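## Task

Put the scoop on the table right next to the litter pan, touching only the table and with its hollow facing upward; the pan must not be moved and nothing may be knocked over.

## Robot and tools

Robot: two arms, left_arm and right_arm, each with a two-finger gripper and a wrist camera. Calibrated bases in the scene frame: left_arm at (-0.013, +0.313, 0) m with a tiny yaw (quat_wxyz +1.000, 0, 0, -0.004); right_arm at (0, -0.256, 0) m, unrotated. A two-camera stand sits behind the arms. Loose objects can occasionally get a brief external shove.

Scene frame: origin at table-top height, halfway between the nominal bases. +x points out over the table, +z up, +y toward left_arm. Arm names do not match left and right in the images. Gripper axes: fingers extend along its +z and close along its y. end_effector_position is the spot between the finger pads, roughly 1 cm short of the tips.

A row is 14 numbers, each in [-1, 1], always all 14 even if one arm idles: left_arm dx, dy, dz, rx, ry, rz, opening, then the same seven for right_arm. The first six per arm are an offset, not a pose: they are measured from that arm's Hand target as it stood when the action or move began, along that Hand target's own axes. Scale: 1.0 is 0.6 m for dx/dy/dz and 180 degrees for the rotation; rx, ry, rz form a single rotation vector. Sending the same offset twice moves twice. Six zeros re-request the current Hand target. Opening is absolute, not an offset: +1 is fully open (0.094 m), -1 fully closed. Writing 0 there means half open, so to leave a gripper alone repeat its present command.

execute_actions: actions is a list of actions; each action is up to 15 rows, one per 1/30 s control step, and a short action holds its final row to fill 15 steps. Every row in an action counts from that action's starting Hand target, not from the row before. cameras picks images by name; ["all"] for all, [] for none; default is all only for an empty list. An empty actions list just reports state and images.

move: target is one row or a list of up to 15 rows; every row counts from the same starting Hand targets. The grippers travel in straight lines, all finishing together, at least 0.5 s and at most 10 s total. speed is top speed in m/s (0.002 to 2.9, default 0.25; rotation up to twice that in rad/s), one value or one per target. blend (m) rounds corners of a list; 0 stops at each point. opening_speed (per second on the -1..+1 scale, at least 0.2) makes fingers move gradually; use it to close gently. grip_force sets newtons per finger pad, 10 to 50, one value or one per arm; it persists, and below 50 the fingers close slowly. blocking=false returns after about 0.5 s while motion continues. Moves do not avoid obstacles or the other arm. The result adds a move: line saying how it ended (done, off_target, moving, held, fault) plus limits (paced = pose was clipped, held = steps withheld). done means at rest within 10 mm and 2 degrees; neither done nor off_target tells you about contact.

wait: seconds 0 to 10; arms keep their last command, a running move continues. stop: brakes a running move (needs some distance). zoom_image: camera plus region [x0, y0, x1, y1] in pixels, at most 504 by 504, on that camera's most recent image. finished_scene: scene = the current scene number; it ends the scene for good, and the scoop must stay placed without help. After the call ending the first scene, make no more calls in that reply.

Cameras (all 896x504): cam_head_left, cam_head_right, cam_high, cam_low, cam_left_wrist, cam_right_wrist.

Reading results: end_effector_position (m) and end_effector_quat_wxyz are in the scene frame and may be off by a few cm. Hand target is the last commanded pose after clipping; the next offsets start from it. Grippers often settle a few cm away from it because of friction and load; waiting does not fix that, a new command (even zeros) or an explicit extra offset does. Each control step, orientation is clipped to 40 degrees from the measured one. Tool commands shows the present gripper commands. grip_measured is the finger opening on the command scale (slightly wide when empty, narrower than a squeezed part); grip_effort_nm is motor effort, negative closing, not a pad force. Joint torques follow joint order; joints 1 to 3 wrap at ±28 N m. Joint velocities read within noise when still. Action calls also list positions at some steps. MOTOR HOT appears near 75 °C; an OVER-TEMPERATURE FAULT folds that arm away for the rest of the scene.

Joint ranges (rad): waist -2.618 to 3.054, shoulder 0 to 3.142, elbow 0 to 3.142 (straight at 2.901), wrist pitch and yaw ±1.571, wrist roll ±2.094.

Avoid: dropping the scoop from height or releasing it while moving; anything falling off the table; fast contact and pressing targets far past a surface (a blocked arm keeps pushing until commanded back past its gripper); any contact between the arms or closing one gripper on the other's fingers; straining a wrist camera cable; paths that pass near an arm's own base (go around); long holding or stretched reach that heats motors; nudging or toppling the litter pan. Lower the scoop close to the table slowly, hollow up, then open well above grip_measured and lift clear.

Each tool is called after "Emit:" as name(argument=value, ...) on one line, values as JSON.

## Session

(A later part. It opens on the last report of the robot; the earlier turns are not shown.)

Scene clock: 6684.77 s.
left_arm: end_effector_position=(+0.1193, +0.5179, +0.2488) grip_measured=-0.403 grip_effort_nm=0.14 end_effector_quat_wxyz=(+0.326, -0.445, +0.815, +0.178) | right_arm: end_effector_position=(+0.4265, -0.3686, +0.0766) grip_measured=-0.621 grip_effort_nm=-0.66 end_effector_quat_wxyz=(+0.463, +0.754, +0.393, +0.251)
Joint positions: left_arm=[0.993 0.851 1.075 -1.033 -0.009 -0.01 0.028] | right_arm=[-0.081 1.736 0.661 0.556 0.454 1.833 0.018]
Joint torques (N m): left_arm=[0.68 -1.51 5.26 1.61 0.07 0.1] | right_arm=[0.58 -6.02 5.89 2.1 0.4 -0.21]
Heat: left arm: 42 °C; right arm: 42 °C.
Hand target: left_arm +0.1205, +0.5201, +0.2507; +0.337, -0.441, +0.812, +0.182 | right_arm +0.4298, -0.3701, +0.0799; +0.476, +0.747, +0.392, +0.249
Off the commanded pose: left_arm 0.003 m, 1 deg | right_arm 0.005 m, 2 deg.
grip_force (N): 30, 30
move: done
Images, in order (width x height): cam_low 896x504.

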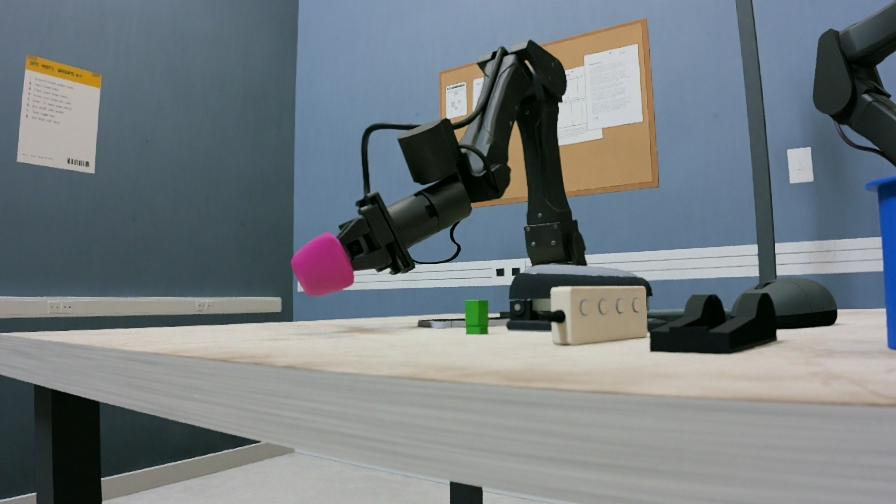

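Emit:
move(target=[0,0,0,0,0,0,-0.4,0,-0.0499,0.0233,0,0,0,-1], speed=0.06, cameras=["cam_low"])

Emit:
zoom_image(camera="cam_low", region=[260, 230, 440, 340])

Scene clock: 6697.10 s.
left_arm: end_effector_position=(+0.1193, +0.5179, +0.2488) grip_measured=-0.403 grip_effort_nm=0.14 end_effector_quat_wxyz=(+0.326, -0.445, +0.815, +0.178) | right_arm: end_effector_position=(+0.4283, -0.3688, +0.0451) grip_measured=-0.621 grip_effort_nm=-0.66 end_effector_quat_wxyz=(+0.464, +0.753, +0.392, +0.252)
Joint positions: left_arm=[0.993 0.851 1.075 -1.033 -0.009 -0.01 0.028] | right_arm=[-0.081 1.866 0.631 0.72 0.454 1.833 0.018]
Joint torques (N m): left_arm=[0.7 -1.57 5.24 1.6 0.06 0.1] | right_arm=[0.51 -6.52 4.78 2.08 0.4 -0.22]
Heat: left arm: 42 °C; right arm: 41 °C.
Hand target: left_arm +0.1205, +0.5201, +0.2507; +0.337, -0.441, +0.812, +0.182 | right_arm +0.4300, -0.3701, +0.0470; +0.476, +0.747, +0.391, +0.249
Off the commanded pose: left_arm 0.003 m, 1 deg | right_arm 0.003 m, 2 deg.
grip_force (N): 30, 30
move: done
Images, in order (width x height): cam_low 896x504.

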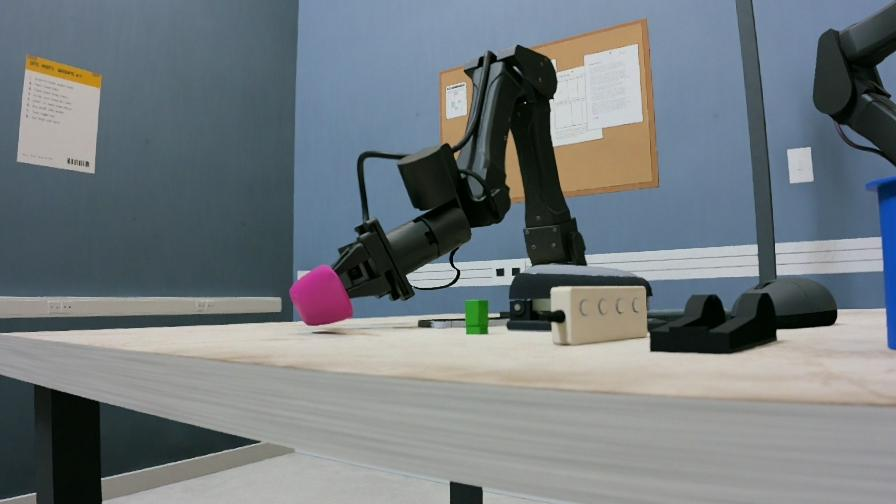

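Scaled by 2.800.

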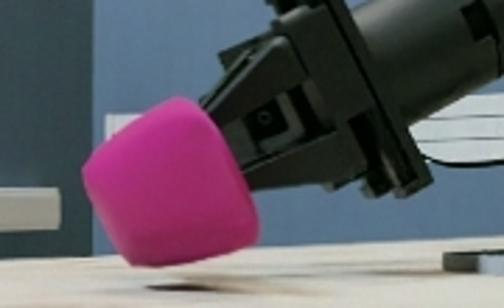

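Emit:
move(target=[[0,0,0,0,0,0,-0.4,0,-0.0121,0.0056,0,0,0,-1],[0,0,0,0,0,0,-0.4,0,-0.0121,0.0056,0,0,0,-0.35]], speed=0.05, opening_speed=0.25, cameras=["cam_low","cam_right_wrist"])

Emit:
zoom_image(camera="cam_low", region=[260, 230, 440, 340])

Scene clock: 6712.77 s.
left_arm: end_effector_position=(+0.1193, +0.5179, +0.2488) grip_measured=-0.403 grip_effort_nm=0.14 end_effector_quat_wxyz=(+0.326, -0.445, +0.815, +0.178) | right_arm: end_effector_position=(+0.4316, -0.3692, +0.0421) grip_measured=-0.352 grip_effort_nm=0.11 end_effector_quat_wxyz=(+0.468, +0.751, +0.388, +0.259)
Joint positions: left_arm=[0.993 0.851 1.075 -1.033 -0.009 -0.01 0.028] | right_arm=[-0.081 1.898 0.631 0.772 0.455 1.833 0.03]
Joint torques (N m): left_arm=[0.64 -1.48 5.27 1.62 0.07 0.1] | right_arm=[0.5 -6.58 4.23 1.97 0.39 -0.22]
Heat: left arm: 42 °C; right arm: 43 °C.
Hand target: left_arm +0.1205, +0.5201, +0.2507; +0.337, -0.441, +0.812, +0.182 | right_arm +0.4299, -0.3701, +0.0389; +0.476, +0.747, +0.392, +0.249
Off the commanded pose: left_arm 0.003 m, 1 deg | right_arm 0.004 m, 2 deg.
grip_force (N): 30, 30
move: done
Images, in order (width x height): cam_low 896x504, cam_right_wrist 896x504.

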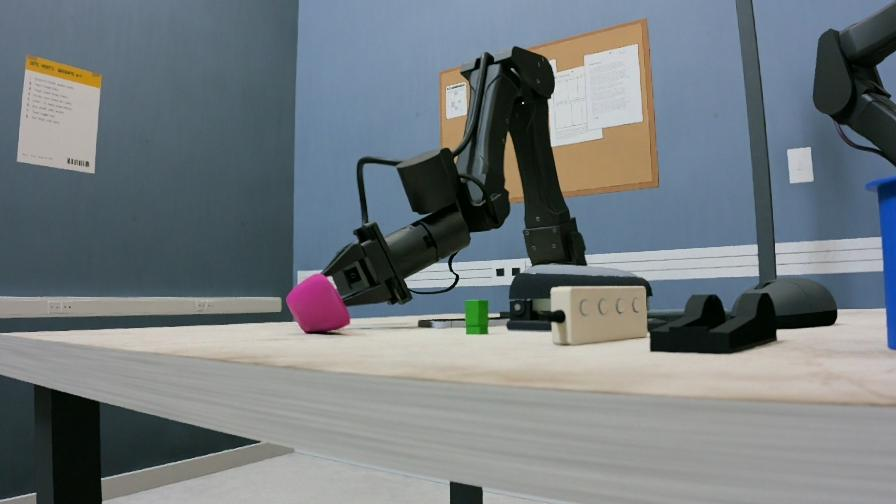

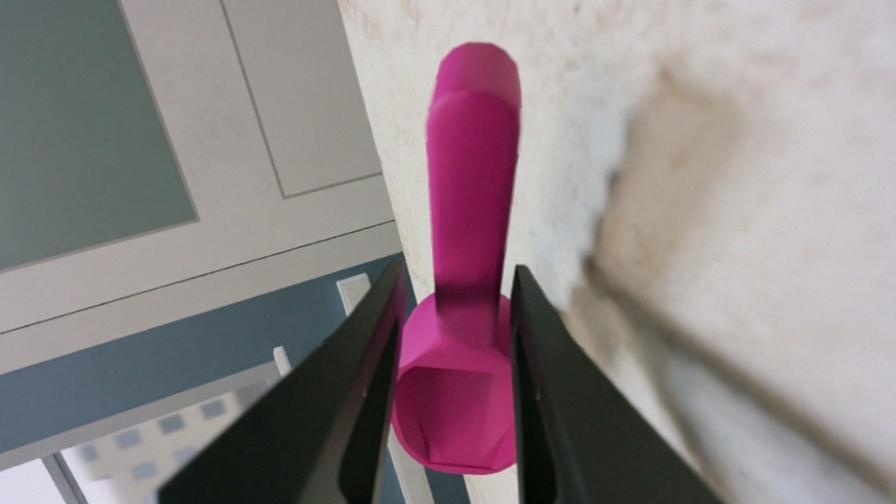

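Scaled by 2.800.

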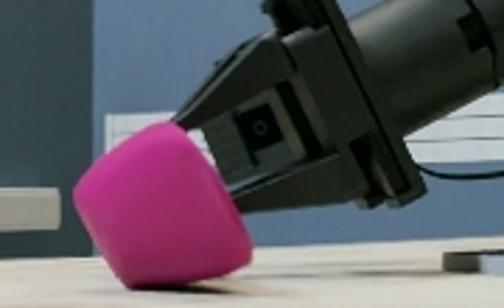

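Emit:
move(target=[[0,0,0,0,0,0,-0.4,0,-0.0211,-0.0453,0,0,0,-0.35],[0,0,0,0,0,0,-0.4,0,-0.03,-0.0906,0,0,0,-0.35]], speed=0.04, opening_speed=0.25, cameras=["cam_low","cam_right_wrist","cam_high"])

Emit:
zoom_image(camera="cam_low", region=[260, 230, 440, 340])

Scene clock: 6721.20 s.
left_arm: end_effector_position=(+0.1193, +0.5179, +0.2488) grip_measured=-0.403 grip_effort_nm=0.14 end_effector_quat_wxyz=(+0.326, -0.445, +0.815, +0.178) | right_arm: end_effector_position=(+0.3835, -0.3370, +0.0337) grip_measured=-0.352 grip_effort_nm=0.11 end_effector_quat_wxyz=(+0.464, +0.752, +0.399, +0.246)
Joint positions: left_arm=[0.993 0.851 1.075 -1.033 -0.009 -0.01 0.028] | right_arm=[0.033 1.787 0.445 0.787 0.554 1.885 0.03]
Joint torques (N m): left_arm=[0.65 -1.54 5.23 1.59 0.09 0.08] | right_arm=[0.68 -9.61 3.88 1.65 0.43 -0.11]
Heat: left arm: 42 °C; right arm: 43 °C.
Hand target: left_arm +0.1205, +0.5201, +0.2507; +0.337, -0.441, +0.812, +0.182 | right_arm +0.3831, -0.3376, +0.0455; +0.476, +0.747, +0.392, +0.249
Off the commanded pose: left_arm 0.003 m, 1 deg | right_arm 0.012 m, 2 deg.
grip_force (N): 30, 30
move: off_target (right_arm)
Images, in order (width x height): cam_high 896x504, cam_low 896x504, cam_right_wrist 896x504.

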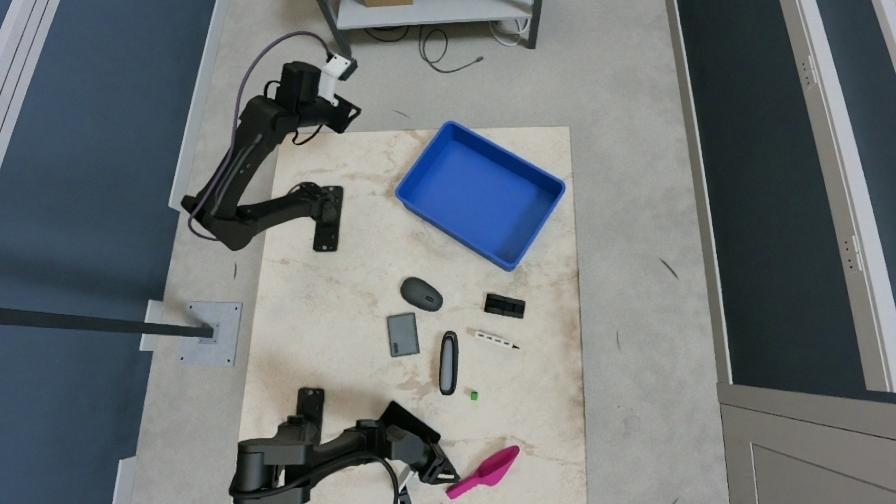

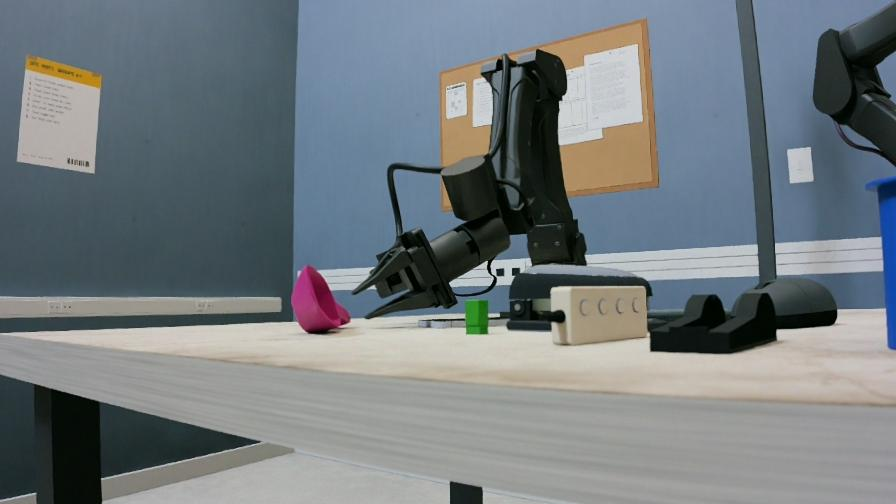

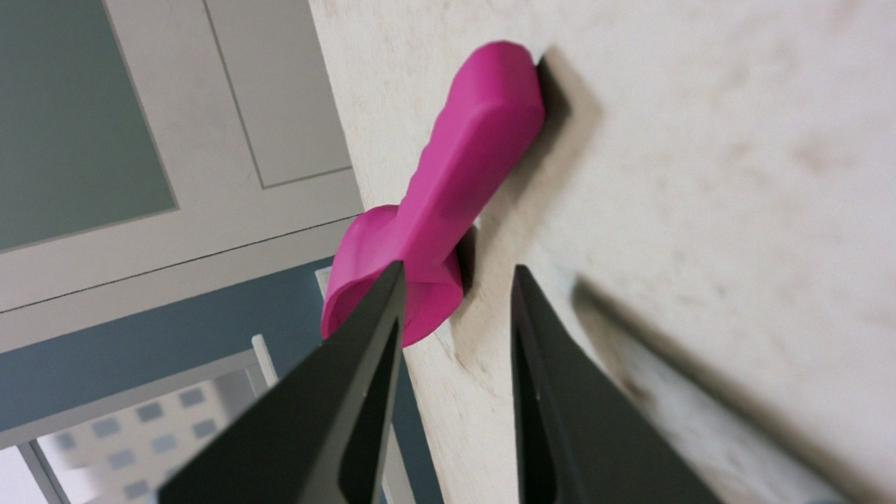

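Scaled by 2.800.

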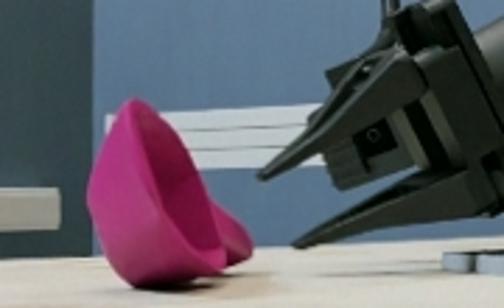

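Emit:
move(target=[[0,0,0,0,0,0,-0.4,0.0073,0.1228,-0.07,0.3611,0,0,0],[0,0,0,0,0,0,-0.4,0.0147,0.126,-0.0435,0.2981,0.2501,-0.3926,0],[0,0,0,0,0,0,-0.4,0.0223,0.0863,0.0097,0.097,0.4767,-0.7482,0]], speed=[0.2,0.35,0.35], blend=[0.02,0.02,0], cameras=["cam_high","cam_right_wrist"])

Scene clock: 6830.10 s.
left_arm: end_effector_position=(+0.1193, +0.5179, +0.2488) grip_measured=-0.403 grip_effort_nm=0.14 end_effector_quat_wxyz=(+0.326, -0.445, +0.815, +0.178) | right_arm: end_effector_position=(+0.4044, -0.3380, +0.0919) grip_measured=-0.002 grip_effort_nm=0.10 end_effector_quat_wxyz=(-0.010, -0.278, +0.961, +0.002)
Joint positions: left_arm=[0.993 0.851 1.075 -1.033 -0.009 -0.01 0.028] | right_arm=[-0.201 2.156 1.93 -1.365 0.005 -0.764 0.047]
Joint torques (N m): left_arm=[0.66 -1.48 5.2 1.61 0.09 0.1] | right_arm=[-0.8 -9.46 7.82 0.44 -0.04 -0.11]
Heat: left arm: 42 °C; right arm: 42 °C.
Hand target: left_arm +0.1205, +0.5201, +0.2507; +0.337, -0.441, +0.812, +0.182 | right_arm +0.4131, -0.3422, +0.0900; +0.000, -0.278, +0.961, +0.000
Off the commanded pose: left_arm 0.003 m, 1 deg | right_arm 0.010 m, 1 deg.
grip_force (N): 30, 30
move: done
Images, in order (width x height): cam_high 896x504, cam_right_wrist 896x504.

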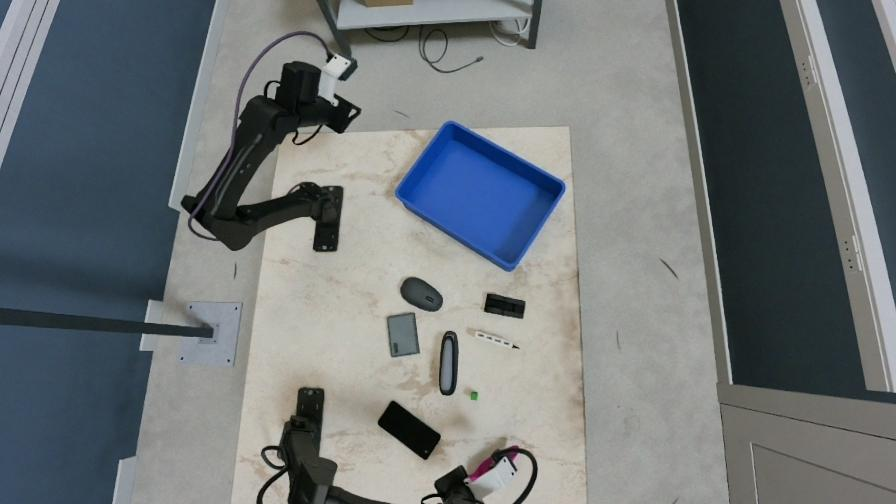

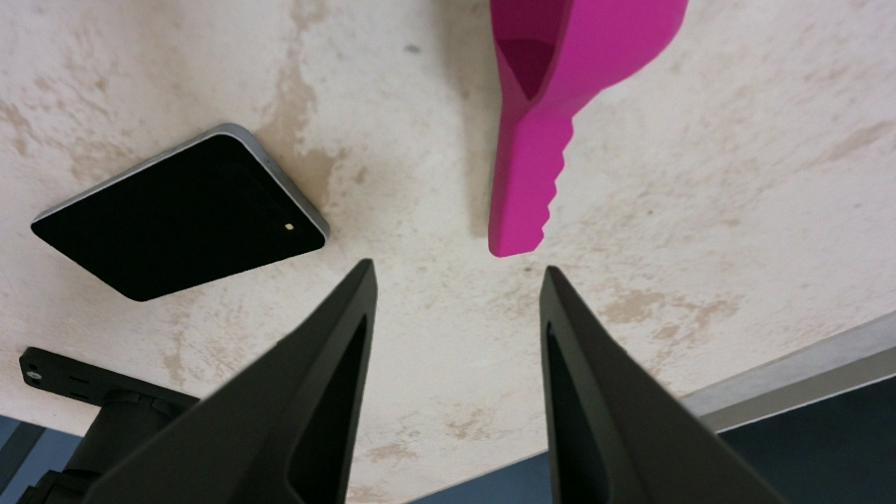

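Emit:
execute_actions(actions=[])

Emit:
zoom_image(camera="cam_high", region=[405, 300, 585, 490])

Scene clock: 6897.87 s.
left_arm: end_effector_position=(+0.1193, +0.5179, +0.2488) grip_measured=-0.403 grip_effort_nm=0.14 end_effector_quat_wxyz=(+0.326, -0.445, +0.815, +0.178) | right_arm: end_effector_position=(+0.4044, -0.3380, +0.0919) grip_measured=-0.002 grip_effort_nm=0.10 end_effector_quat_wxyz=(-0.010, -0.278, +0.961, +0.002)
Joint positions: left_arm=[0.993 0.851 1.075 -1.033 -0.009 -0.01 0.028] | right_arm=[-0.201 2.156 1.93 -1.365 0.005 -0.764 0.047]
Joint velocities: within noise
Joint torques (N m): left_arm=[0.62 -1.44 5.24 1.59 0.06 0.09] | right_arm=[-0.81 -9.43 7.84 0.43 -0.04 -0.11]
Heat: left arm: 42 °C; right arm: 40 °C.
Hand target: left_arm +0.1205, +0.5201, +0.2507; +0.337, -0.441, +0.812, +0.182 | right_arm +0.4131, -0.3422, +0.0900; +0.000, -0.278, +0.961, +0.000
Tool commands: left_gripper/opening=-0.4 right_gripper/opening=+0.0
Off the commanded pose: left_arm 0.003 m, 1 deg | right_arm 0.010 m, 1 deg.
grip_force (N): 30, 30

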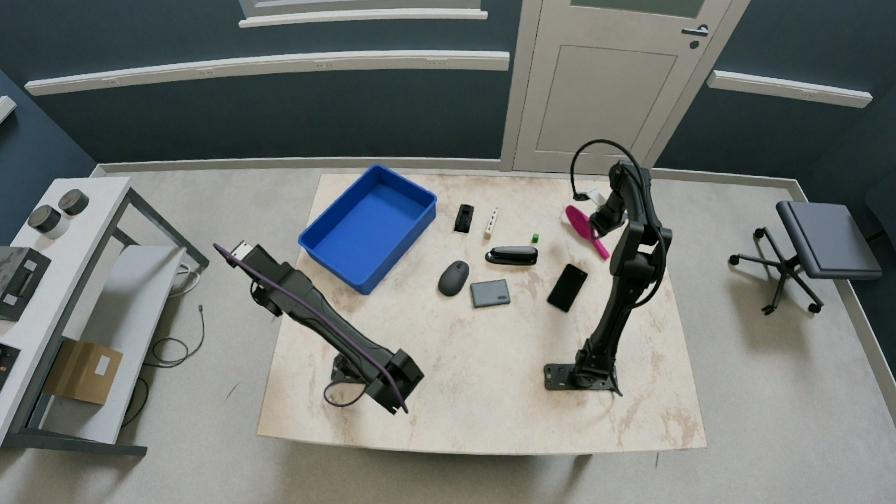

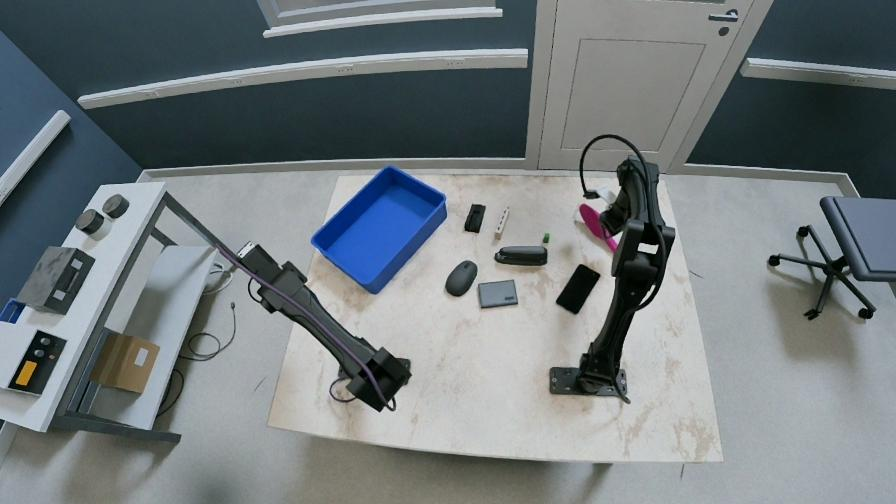

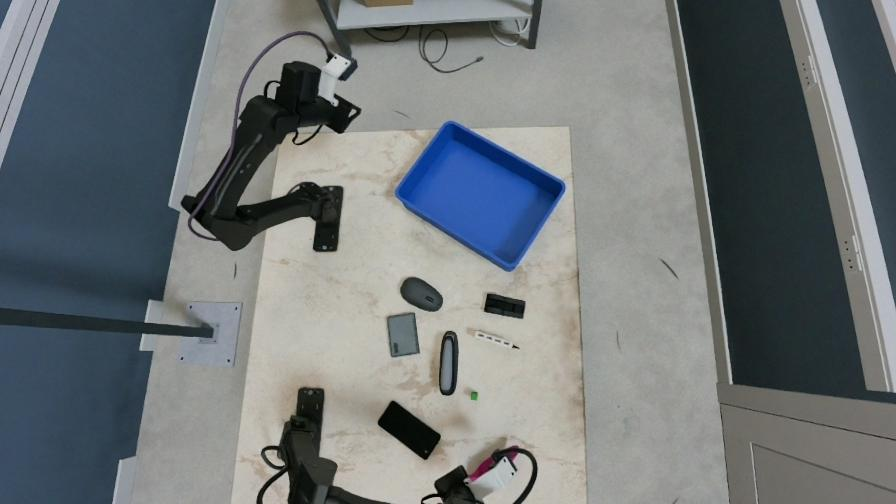

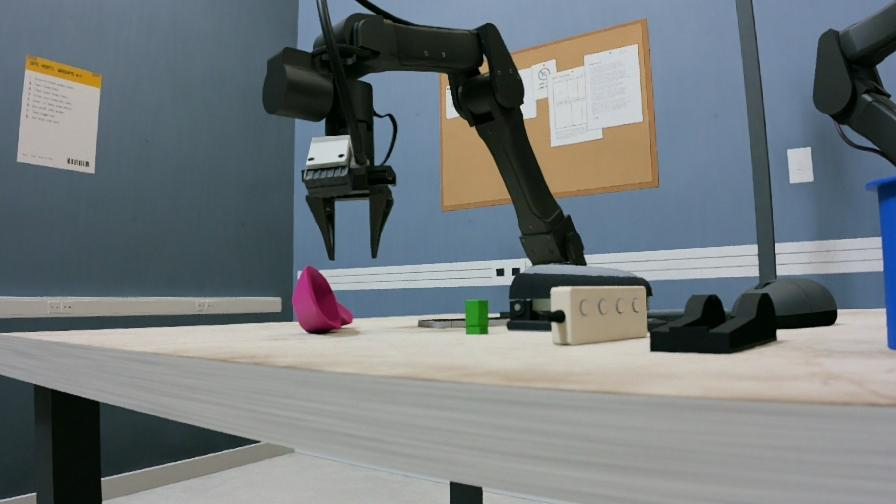

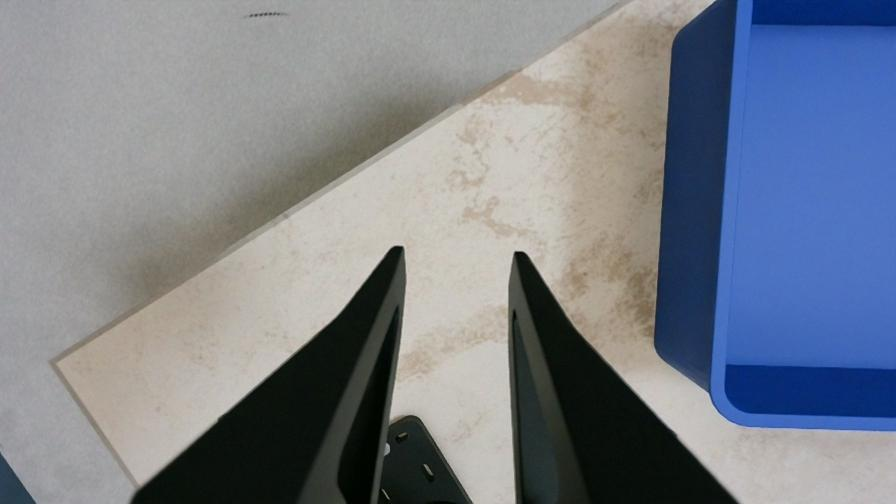

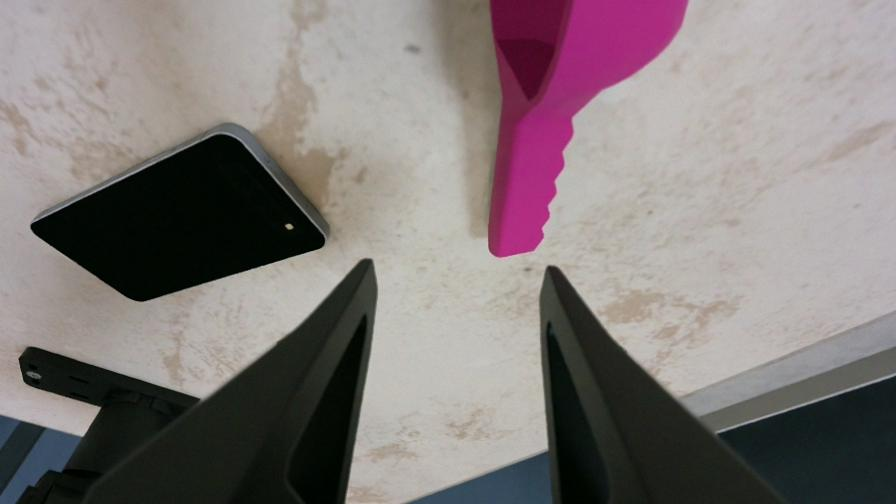

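Scaled by 2.653.

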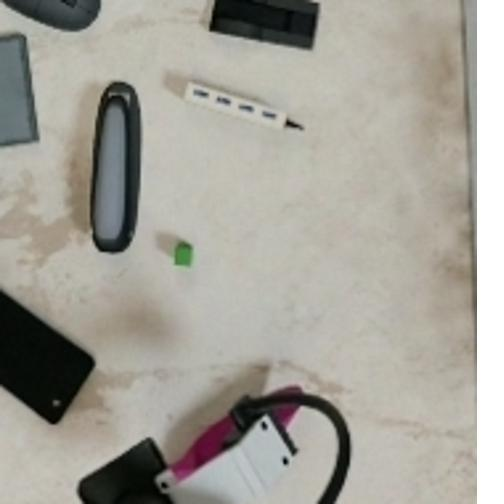

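Emit:
move(target=[[0,0,0,0,0,0,-0.4,0,-0.0425,0.05,0,0,0,0],[0,0,0,0,0,0,-0.4,0,-0.0425,0.1,0,0,0,0]], speed=[0.15,0.05], cameras=["cam_right_wrist"])

Scene clock: 6916.03 s.
left_arm: end_effector_position=(+0.1193, +0.5179, +0.2488) grip_measured=-0.403 grip_effort_nm=0.14 end_effector_quat_wxyz=(+0.326, -0.445, +0.815, +0.178) | right_arm: end_effector_position=(+0.4240, -0.3628, +0.0372) grip_measured=-0.002 grip_effort_nm=0.10 end_effector_quat_wxyz=(-0.001, -0.276, +0.961, -0.003)
Joint positions: left_arm=[0.993 0.851 1.075 -1.033 -0.009 -0.01 0.028] | right_arm=[-0.247 2.259 1.881 -1.192 0.006 -0.806 0.047]
Joint torques (N m): left_arm=[0.72 -1.48 5.24 1.61 0.07 0.11] | right_arm=[-0.29 -10.47 5.93 0.49 -0.05 -0.1]
Heat: left arm: 42 °C; right arm: 40 °C.
Hand target: left_arm +0.1205, +0.5201, +0.2507; +0.337, -0.441, +0.812, +0.182 | right_arm +0.4267, -0.3636, +0.0300; +0.000, -0.278, +0.960, +0.000
Off the commanded pose: left_arm 0.003 m, 1 deg | right_arm 0.008 m, 0 deg.
grip_force (N): 30, 30
move: done
Images, in order (width x height): cam_right_wrist 896x504.

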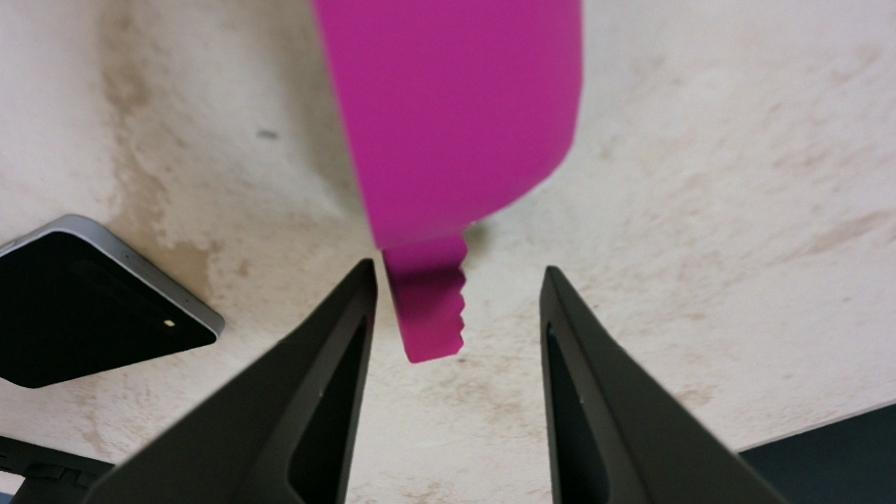

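Emit:
move(target=[[0,0,0,0,0,0,-0.4,-0.0067,0.0133,0.015,0,0,0,0],[0,0,0,0,0,0,-0.4,-0.0067,0.0133,0.015,0,0,0,-1]], speed=[0.05,0.05], opening_speed=0.5, grip_force=30, cameras=["cam_right_wrist"])

Scene clock: 6927.07 s.
left_arm: end_effector_position=(+0.1193, +0.5179, +0.2488) grip_measured=-0.403 grip_effort_nm=0.14 end_effector_quat_wxyz=(+0.326, -0.445, +0.815, +0.178) | right_arm: end_effector_position=(+0.4225, -0.3579, +0.0263) grip_measured=-0.496 grip_effort_nm=-0.66 end_effector_quat_wxyz=(-0.003, -0.278, +0.960, -0.002)
Joint positions: left_arm=[0.993 0.851 1.075 -1.033 -0.009 -0.01 0.028] | right_arm=[-0.237 2.259 1.837 -1.152 0.006 -0.802 0.024]
Joint torques (N m): left_arm=[0.68 -1.46 5.24 1.6 0.07 0.09] | right_arm=[0.61 -10.76 5.72 0.47 -0.05 0.03]
Heat: left arm: 42 °C; right arm: 40 °C.
Hand target: left_arm +0.1205, +0.5201, +0.2507; +0.337, -0.441, +0.812, +0.182 | right_arm +0.4258, -0.3549, +0.0211; +0.000, -0.278, +0.961, +0.000
Off the commanded pose: left_arm 0.003 m, 1 deg | right_arm 0.007 m, 0 deg.
grip_force (N): 30, 30
move: done
Images, in order (width x height): cam_right_wrist 896x504.

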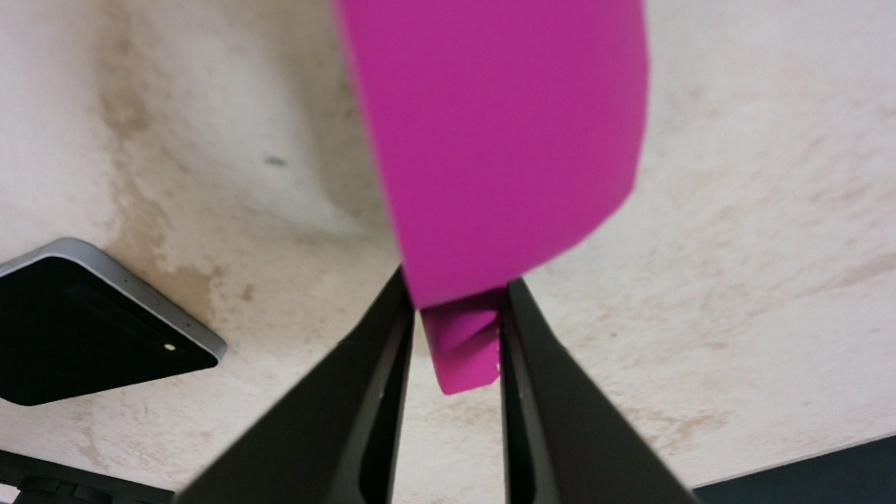

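Emit:
move(target=[[0,0,0,0,0,0,-0.4,-0.0125,0.1003,-0.1648,0,0,0,-1],[0,0,0,0,0,0,-0.4,-0.1786,0.4881,-0.1982,-0.0809,-0.0248,0.1880,-1],[0,0,0,0,0,0,-0.4,-0.2683,0.7862,-0.1815,-0.1951,-0.1315,0.3616,-1],[0,0,0,0,0,0,-0.4,-0.2996,0.998,-0.1065,-0.3014,-0.2033,0.3384,-1]], speed=[0.2,0.35,0.35,0.25], blend=[0.02,0.03,0.03,0], cameras=["all"])

Scene clock: 6969.07 s.
left_arm: end_effector_position=(+0.1193, +0.5179, +0.2488) grip_measured=-0.403 grip_effort_nm=0.14 end_effector_quat_wxyz=(+0.326, -0.445, +0.815, +0.178) | right_arm: end_effector_position=(+0.2504, +0.2441, +0.0831) grip_measured=-0.501 grip_effort_nm=-0.66 end_effector_quat_wxyz=(+0.145, +0.261, +0.824, +0.482)
Joint positions: left_arm=[0.993 0.851 1.075 -1.033 -0.009 -0.01 0.028] | right_arm=[1.156 2.036 1.173 0.339 0.159 1.676 0.023]
Joint torques (N m): left_arm=[0.7 -1.47 5.29 1.6 0.08 0.07] | right_arm=[-0.32 -9.09 7.09 2.13 0.28 -0.11]
Heat: left arm: 42 °C; right arm: 40 °C.
Hand target: left_arm +0.1205, +0.5201, +0.2507; +0.337, -0.441, +0.812, +0.182 | right_arm +0.2576, +0.2474, +0.0851; +0.158, +0.263, +0.816, +0.490
Off the commanded pose: left_arm 0.003 m, 1 deg | right_arm 0.008 m, 2 deg.
grip_force (N): 30, 30
move: done

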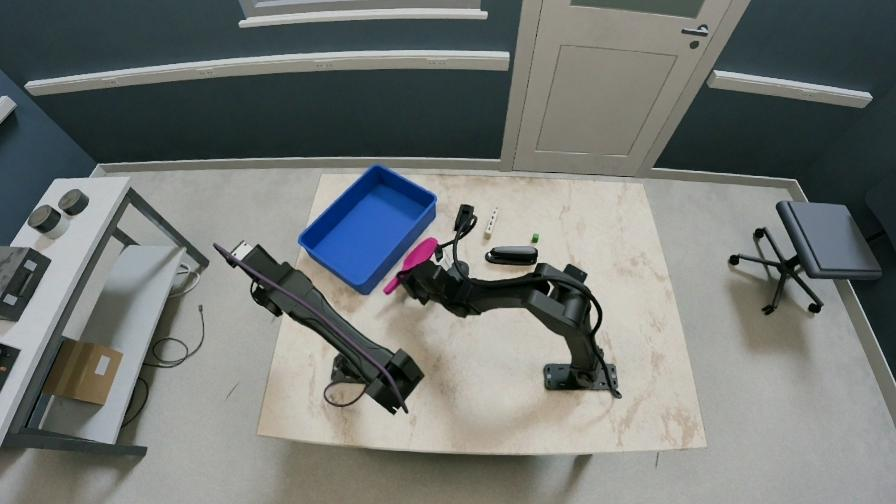

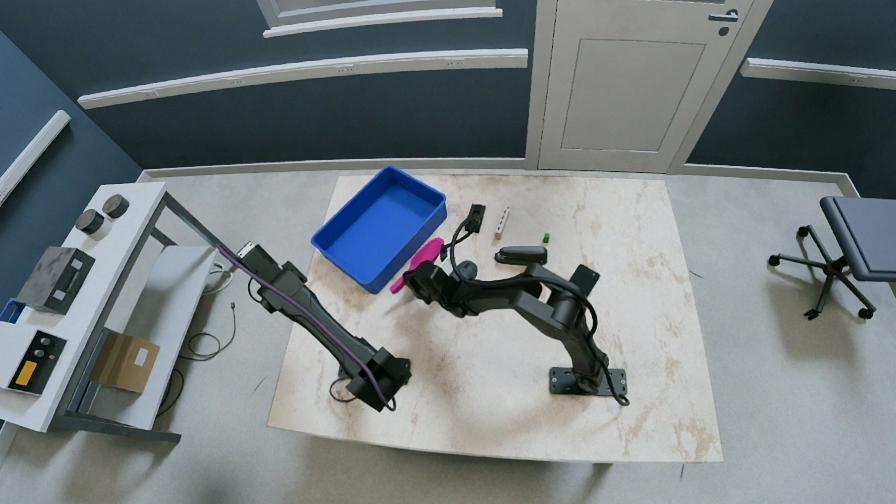

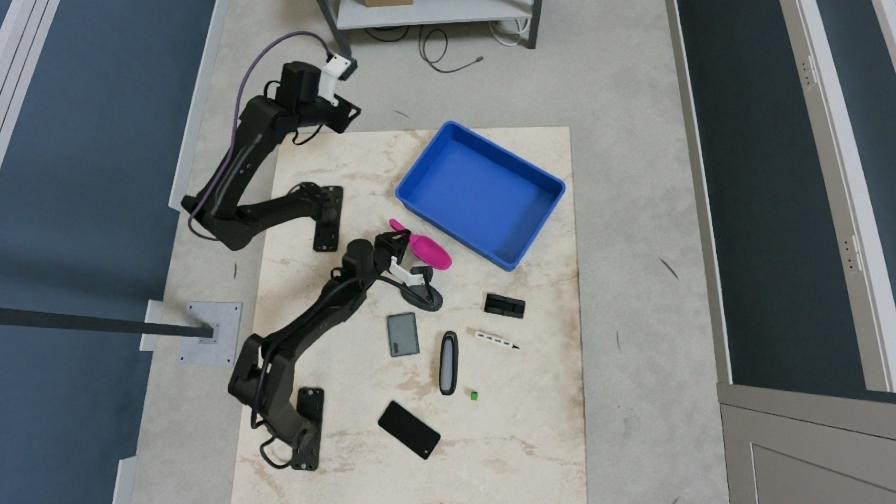

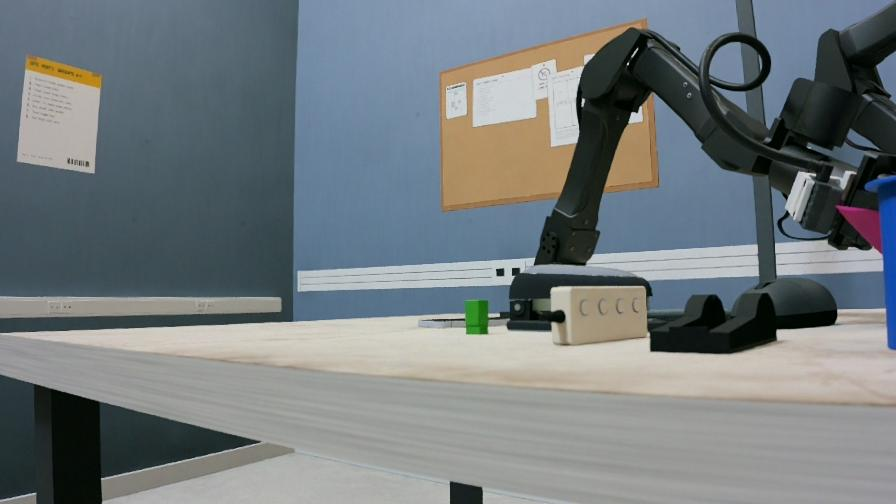

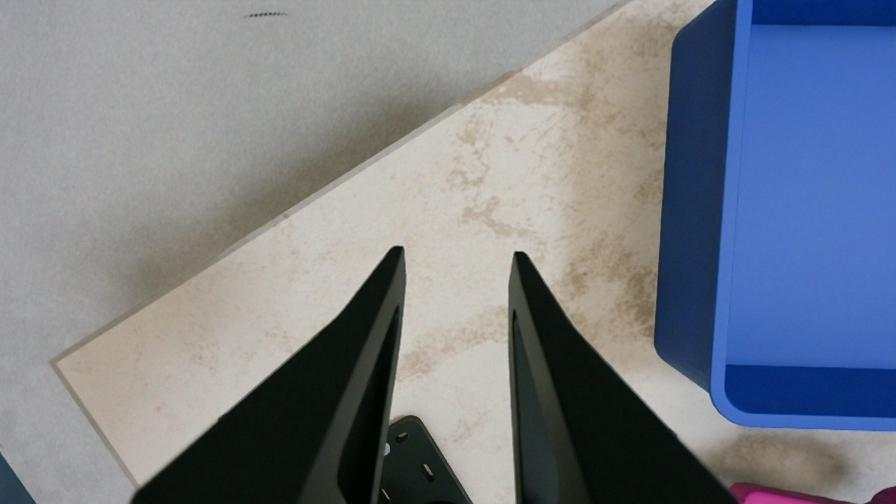

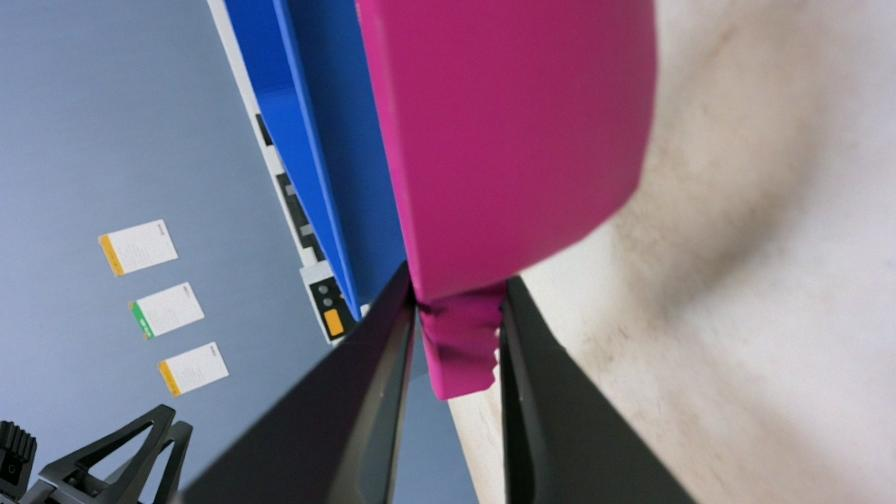

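Emit:
zoom_image(camera="cam_high", region=[345, 170, 525, 320])

Emit:
zoom_image(camera="cam_low", region=[700, 120, 896, 360])

Scaled by 2.800.

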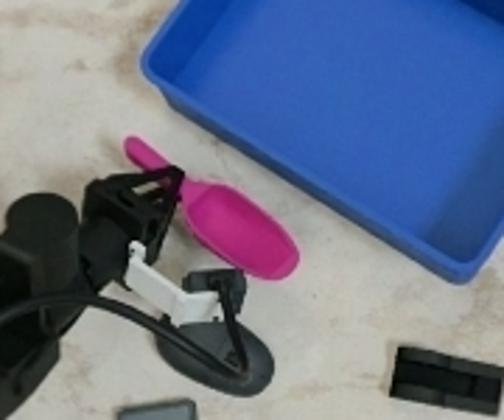

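Scaled by 2.100.

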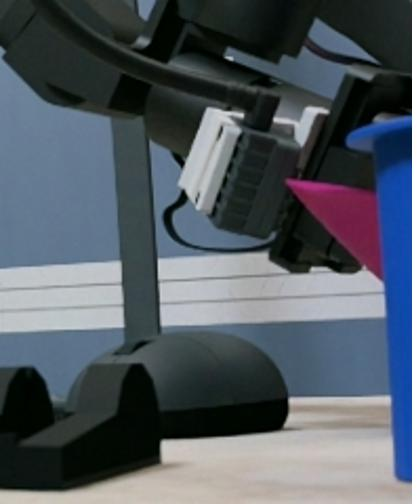

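Emit:
move(target=[[0,0,0,0,0,0,-0.4,0.0070,-0.0054,0.0504,0,0,0,-1],[0,0,0,0,0,0,-0.4,0.0070,-0.0294,0.0765,0,0,0,-1],[0,0,0,0,0,0,-0.4,0.0070,-0.0470,0.0858,0,0,0,-1]], speed=[0.12,0.08,0.04], blend=[0.005,0.005,0], cameras=["cam_high","cam_low","cam_right_wrist"])

Emit:
zoom_image(camera="cam_high", region=[345, 170, 525, 320])

Emit:
zoom_image(camera="cam_low", region=[700, 120, 896, 360])

Scene clock: 7036.50 s.
left_arm: end_effector_position=(+0.1193, +0.5179, +0.2488) grip_measured=-0.403 grip_effort_nm=0.14 end_effector_quat_wxyz=(+0.326, -0.445, +0.815, +0.178) | right_arm: end_effector_position=(+0.2623, +0.2707, +0.0327) grip_measured=-0.501 grip_effort_nm=-0.66 end_effector_quat_wxyz=(+0.145, +0.261, +0.824, +0.481)
Joint positions: left_arm=[0.993 0.851 1.075 -1.033 -0.009 -0.01 0.028] | right_arm=[1.156 2.243 1.275 0.444 0.161 1.676 0.023]
Joint torques (N m): left_arm=[0.72 -1.51 5.23 1.6 0.08 0.1] | right_arm=[-0.81 -9.85 8.32 2 0.23 -0.14]
Heat: left arm: 42 °C; right arm: 44 °C.
Hand target: left_arm +0.1205, +0.5201, +0.2507; +0.337, -0.441, +0.812, +0.182 | right_arm +0.2729, +0.2760, +0.0360; +0.157, +0.262, +0.816, +0.490
Off the commanded pose: left_arm 0.003 m, 1 deg | right_arm 0.012 m, 2 deg.
grip_force (N): 30, 30
move: off_target (right_arm)
Images, in order (width x height): cam_high 896x504, cam_low 896x504, cam_right_wrist 896x504.

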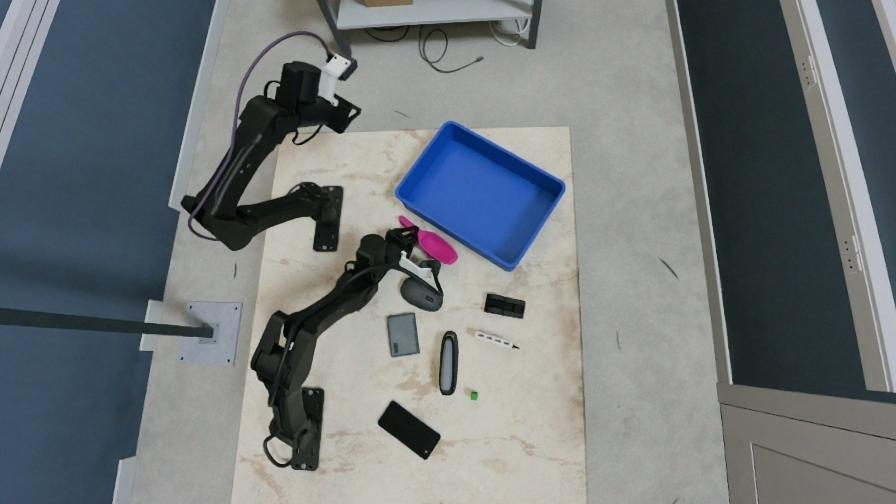

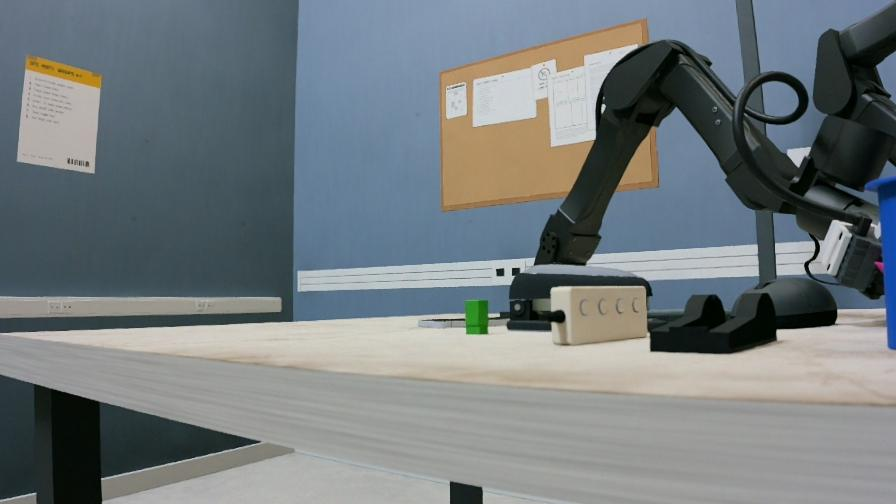

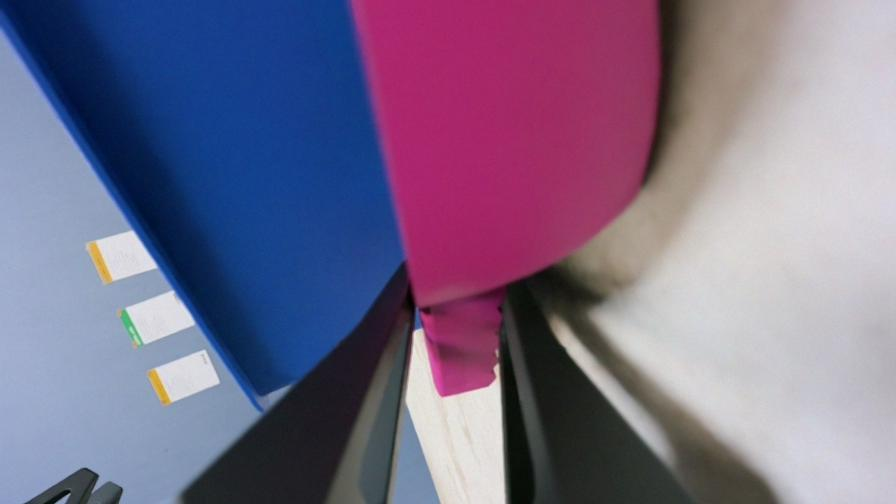

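Scaled by 2.800.

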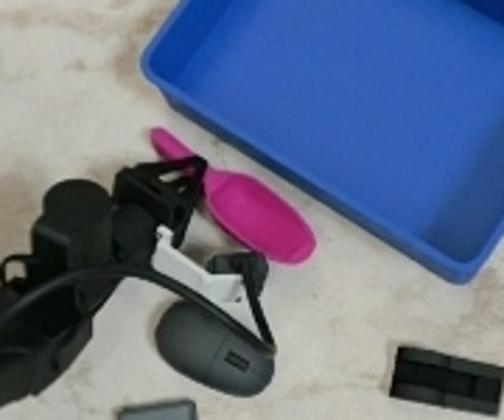

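Scaled by 2.100.

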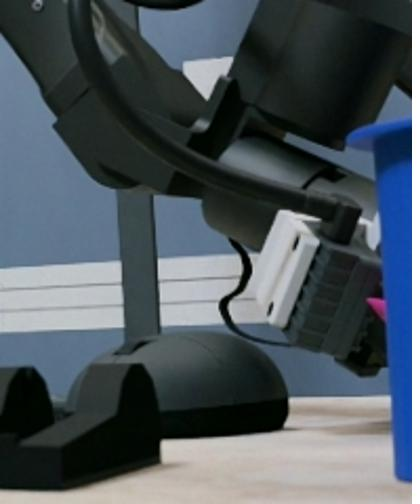

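Emit:
zoom_image(camera="cam_right_wrist", region=[300, 0, 800, 504])

Emit:
zoom_image(camera="cam_low", region=[800, 200, 896, 340])

Scaled by 1.000.

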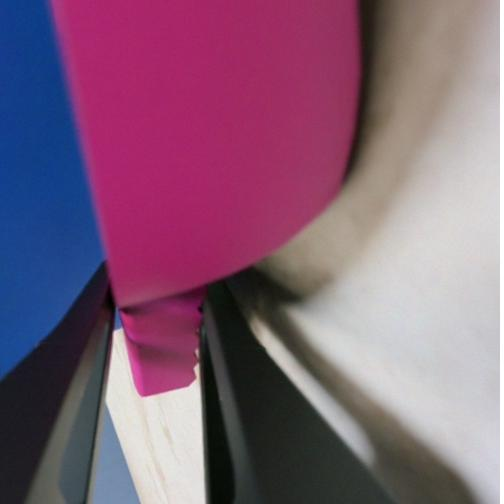

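Scaled by 3.600.

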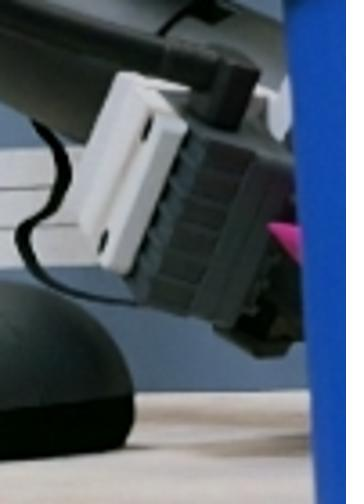

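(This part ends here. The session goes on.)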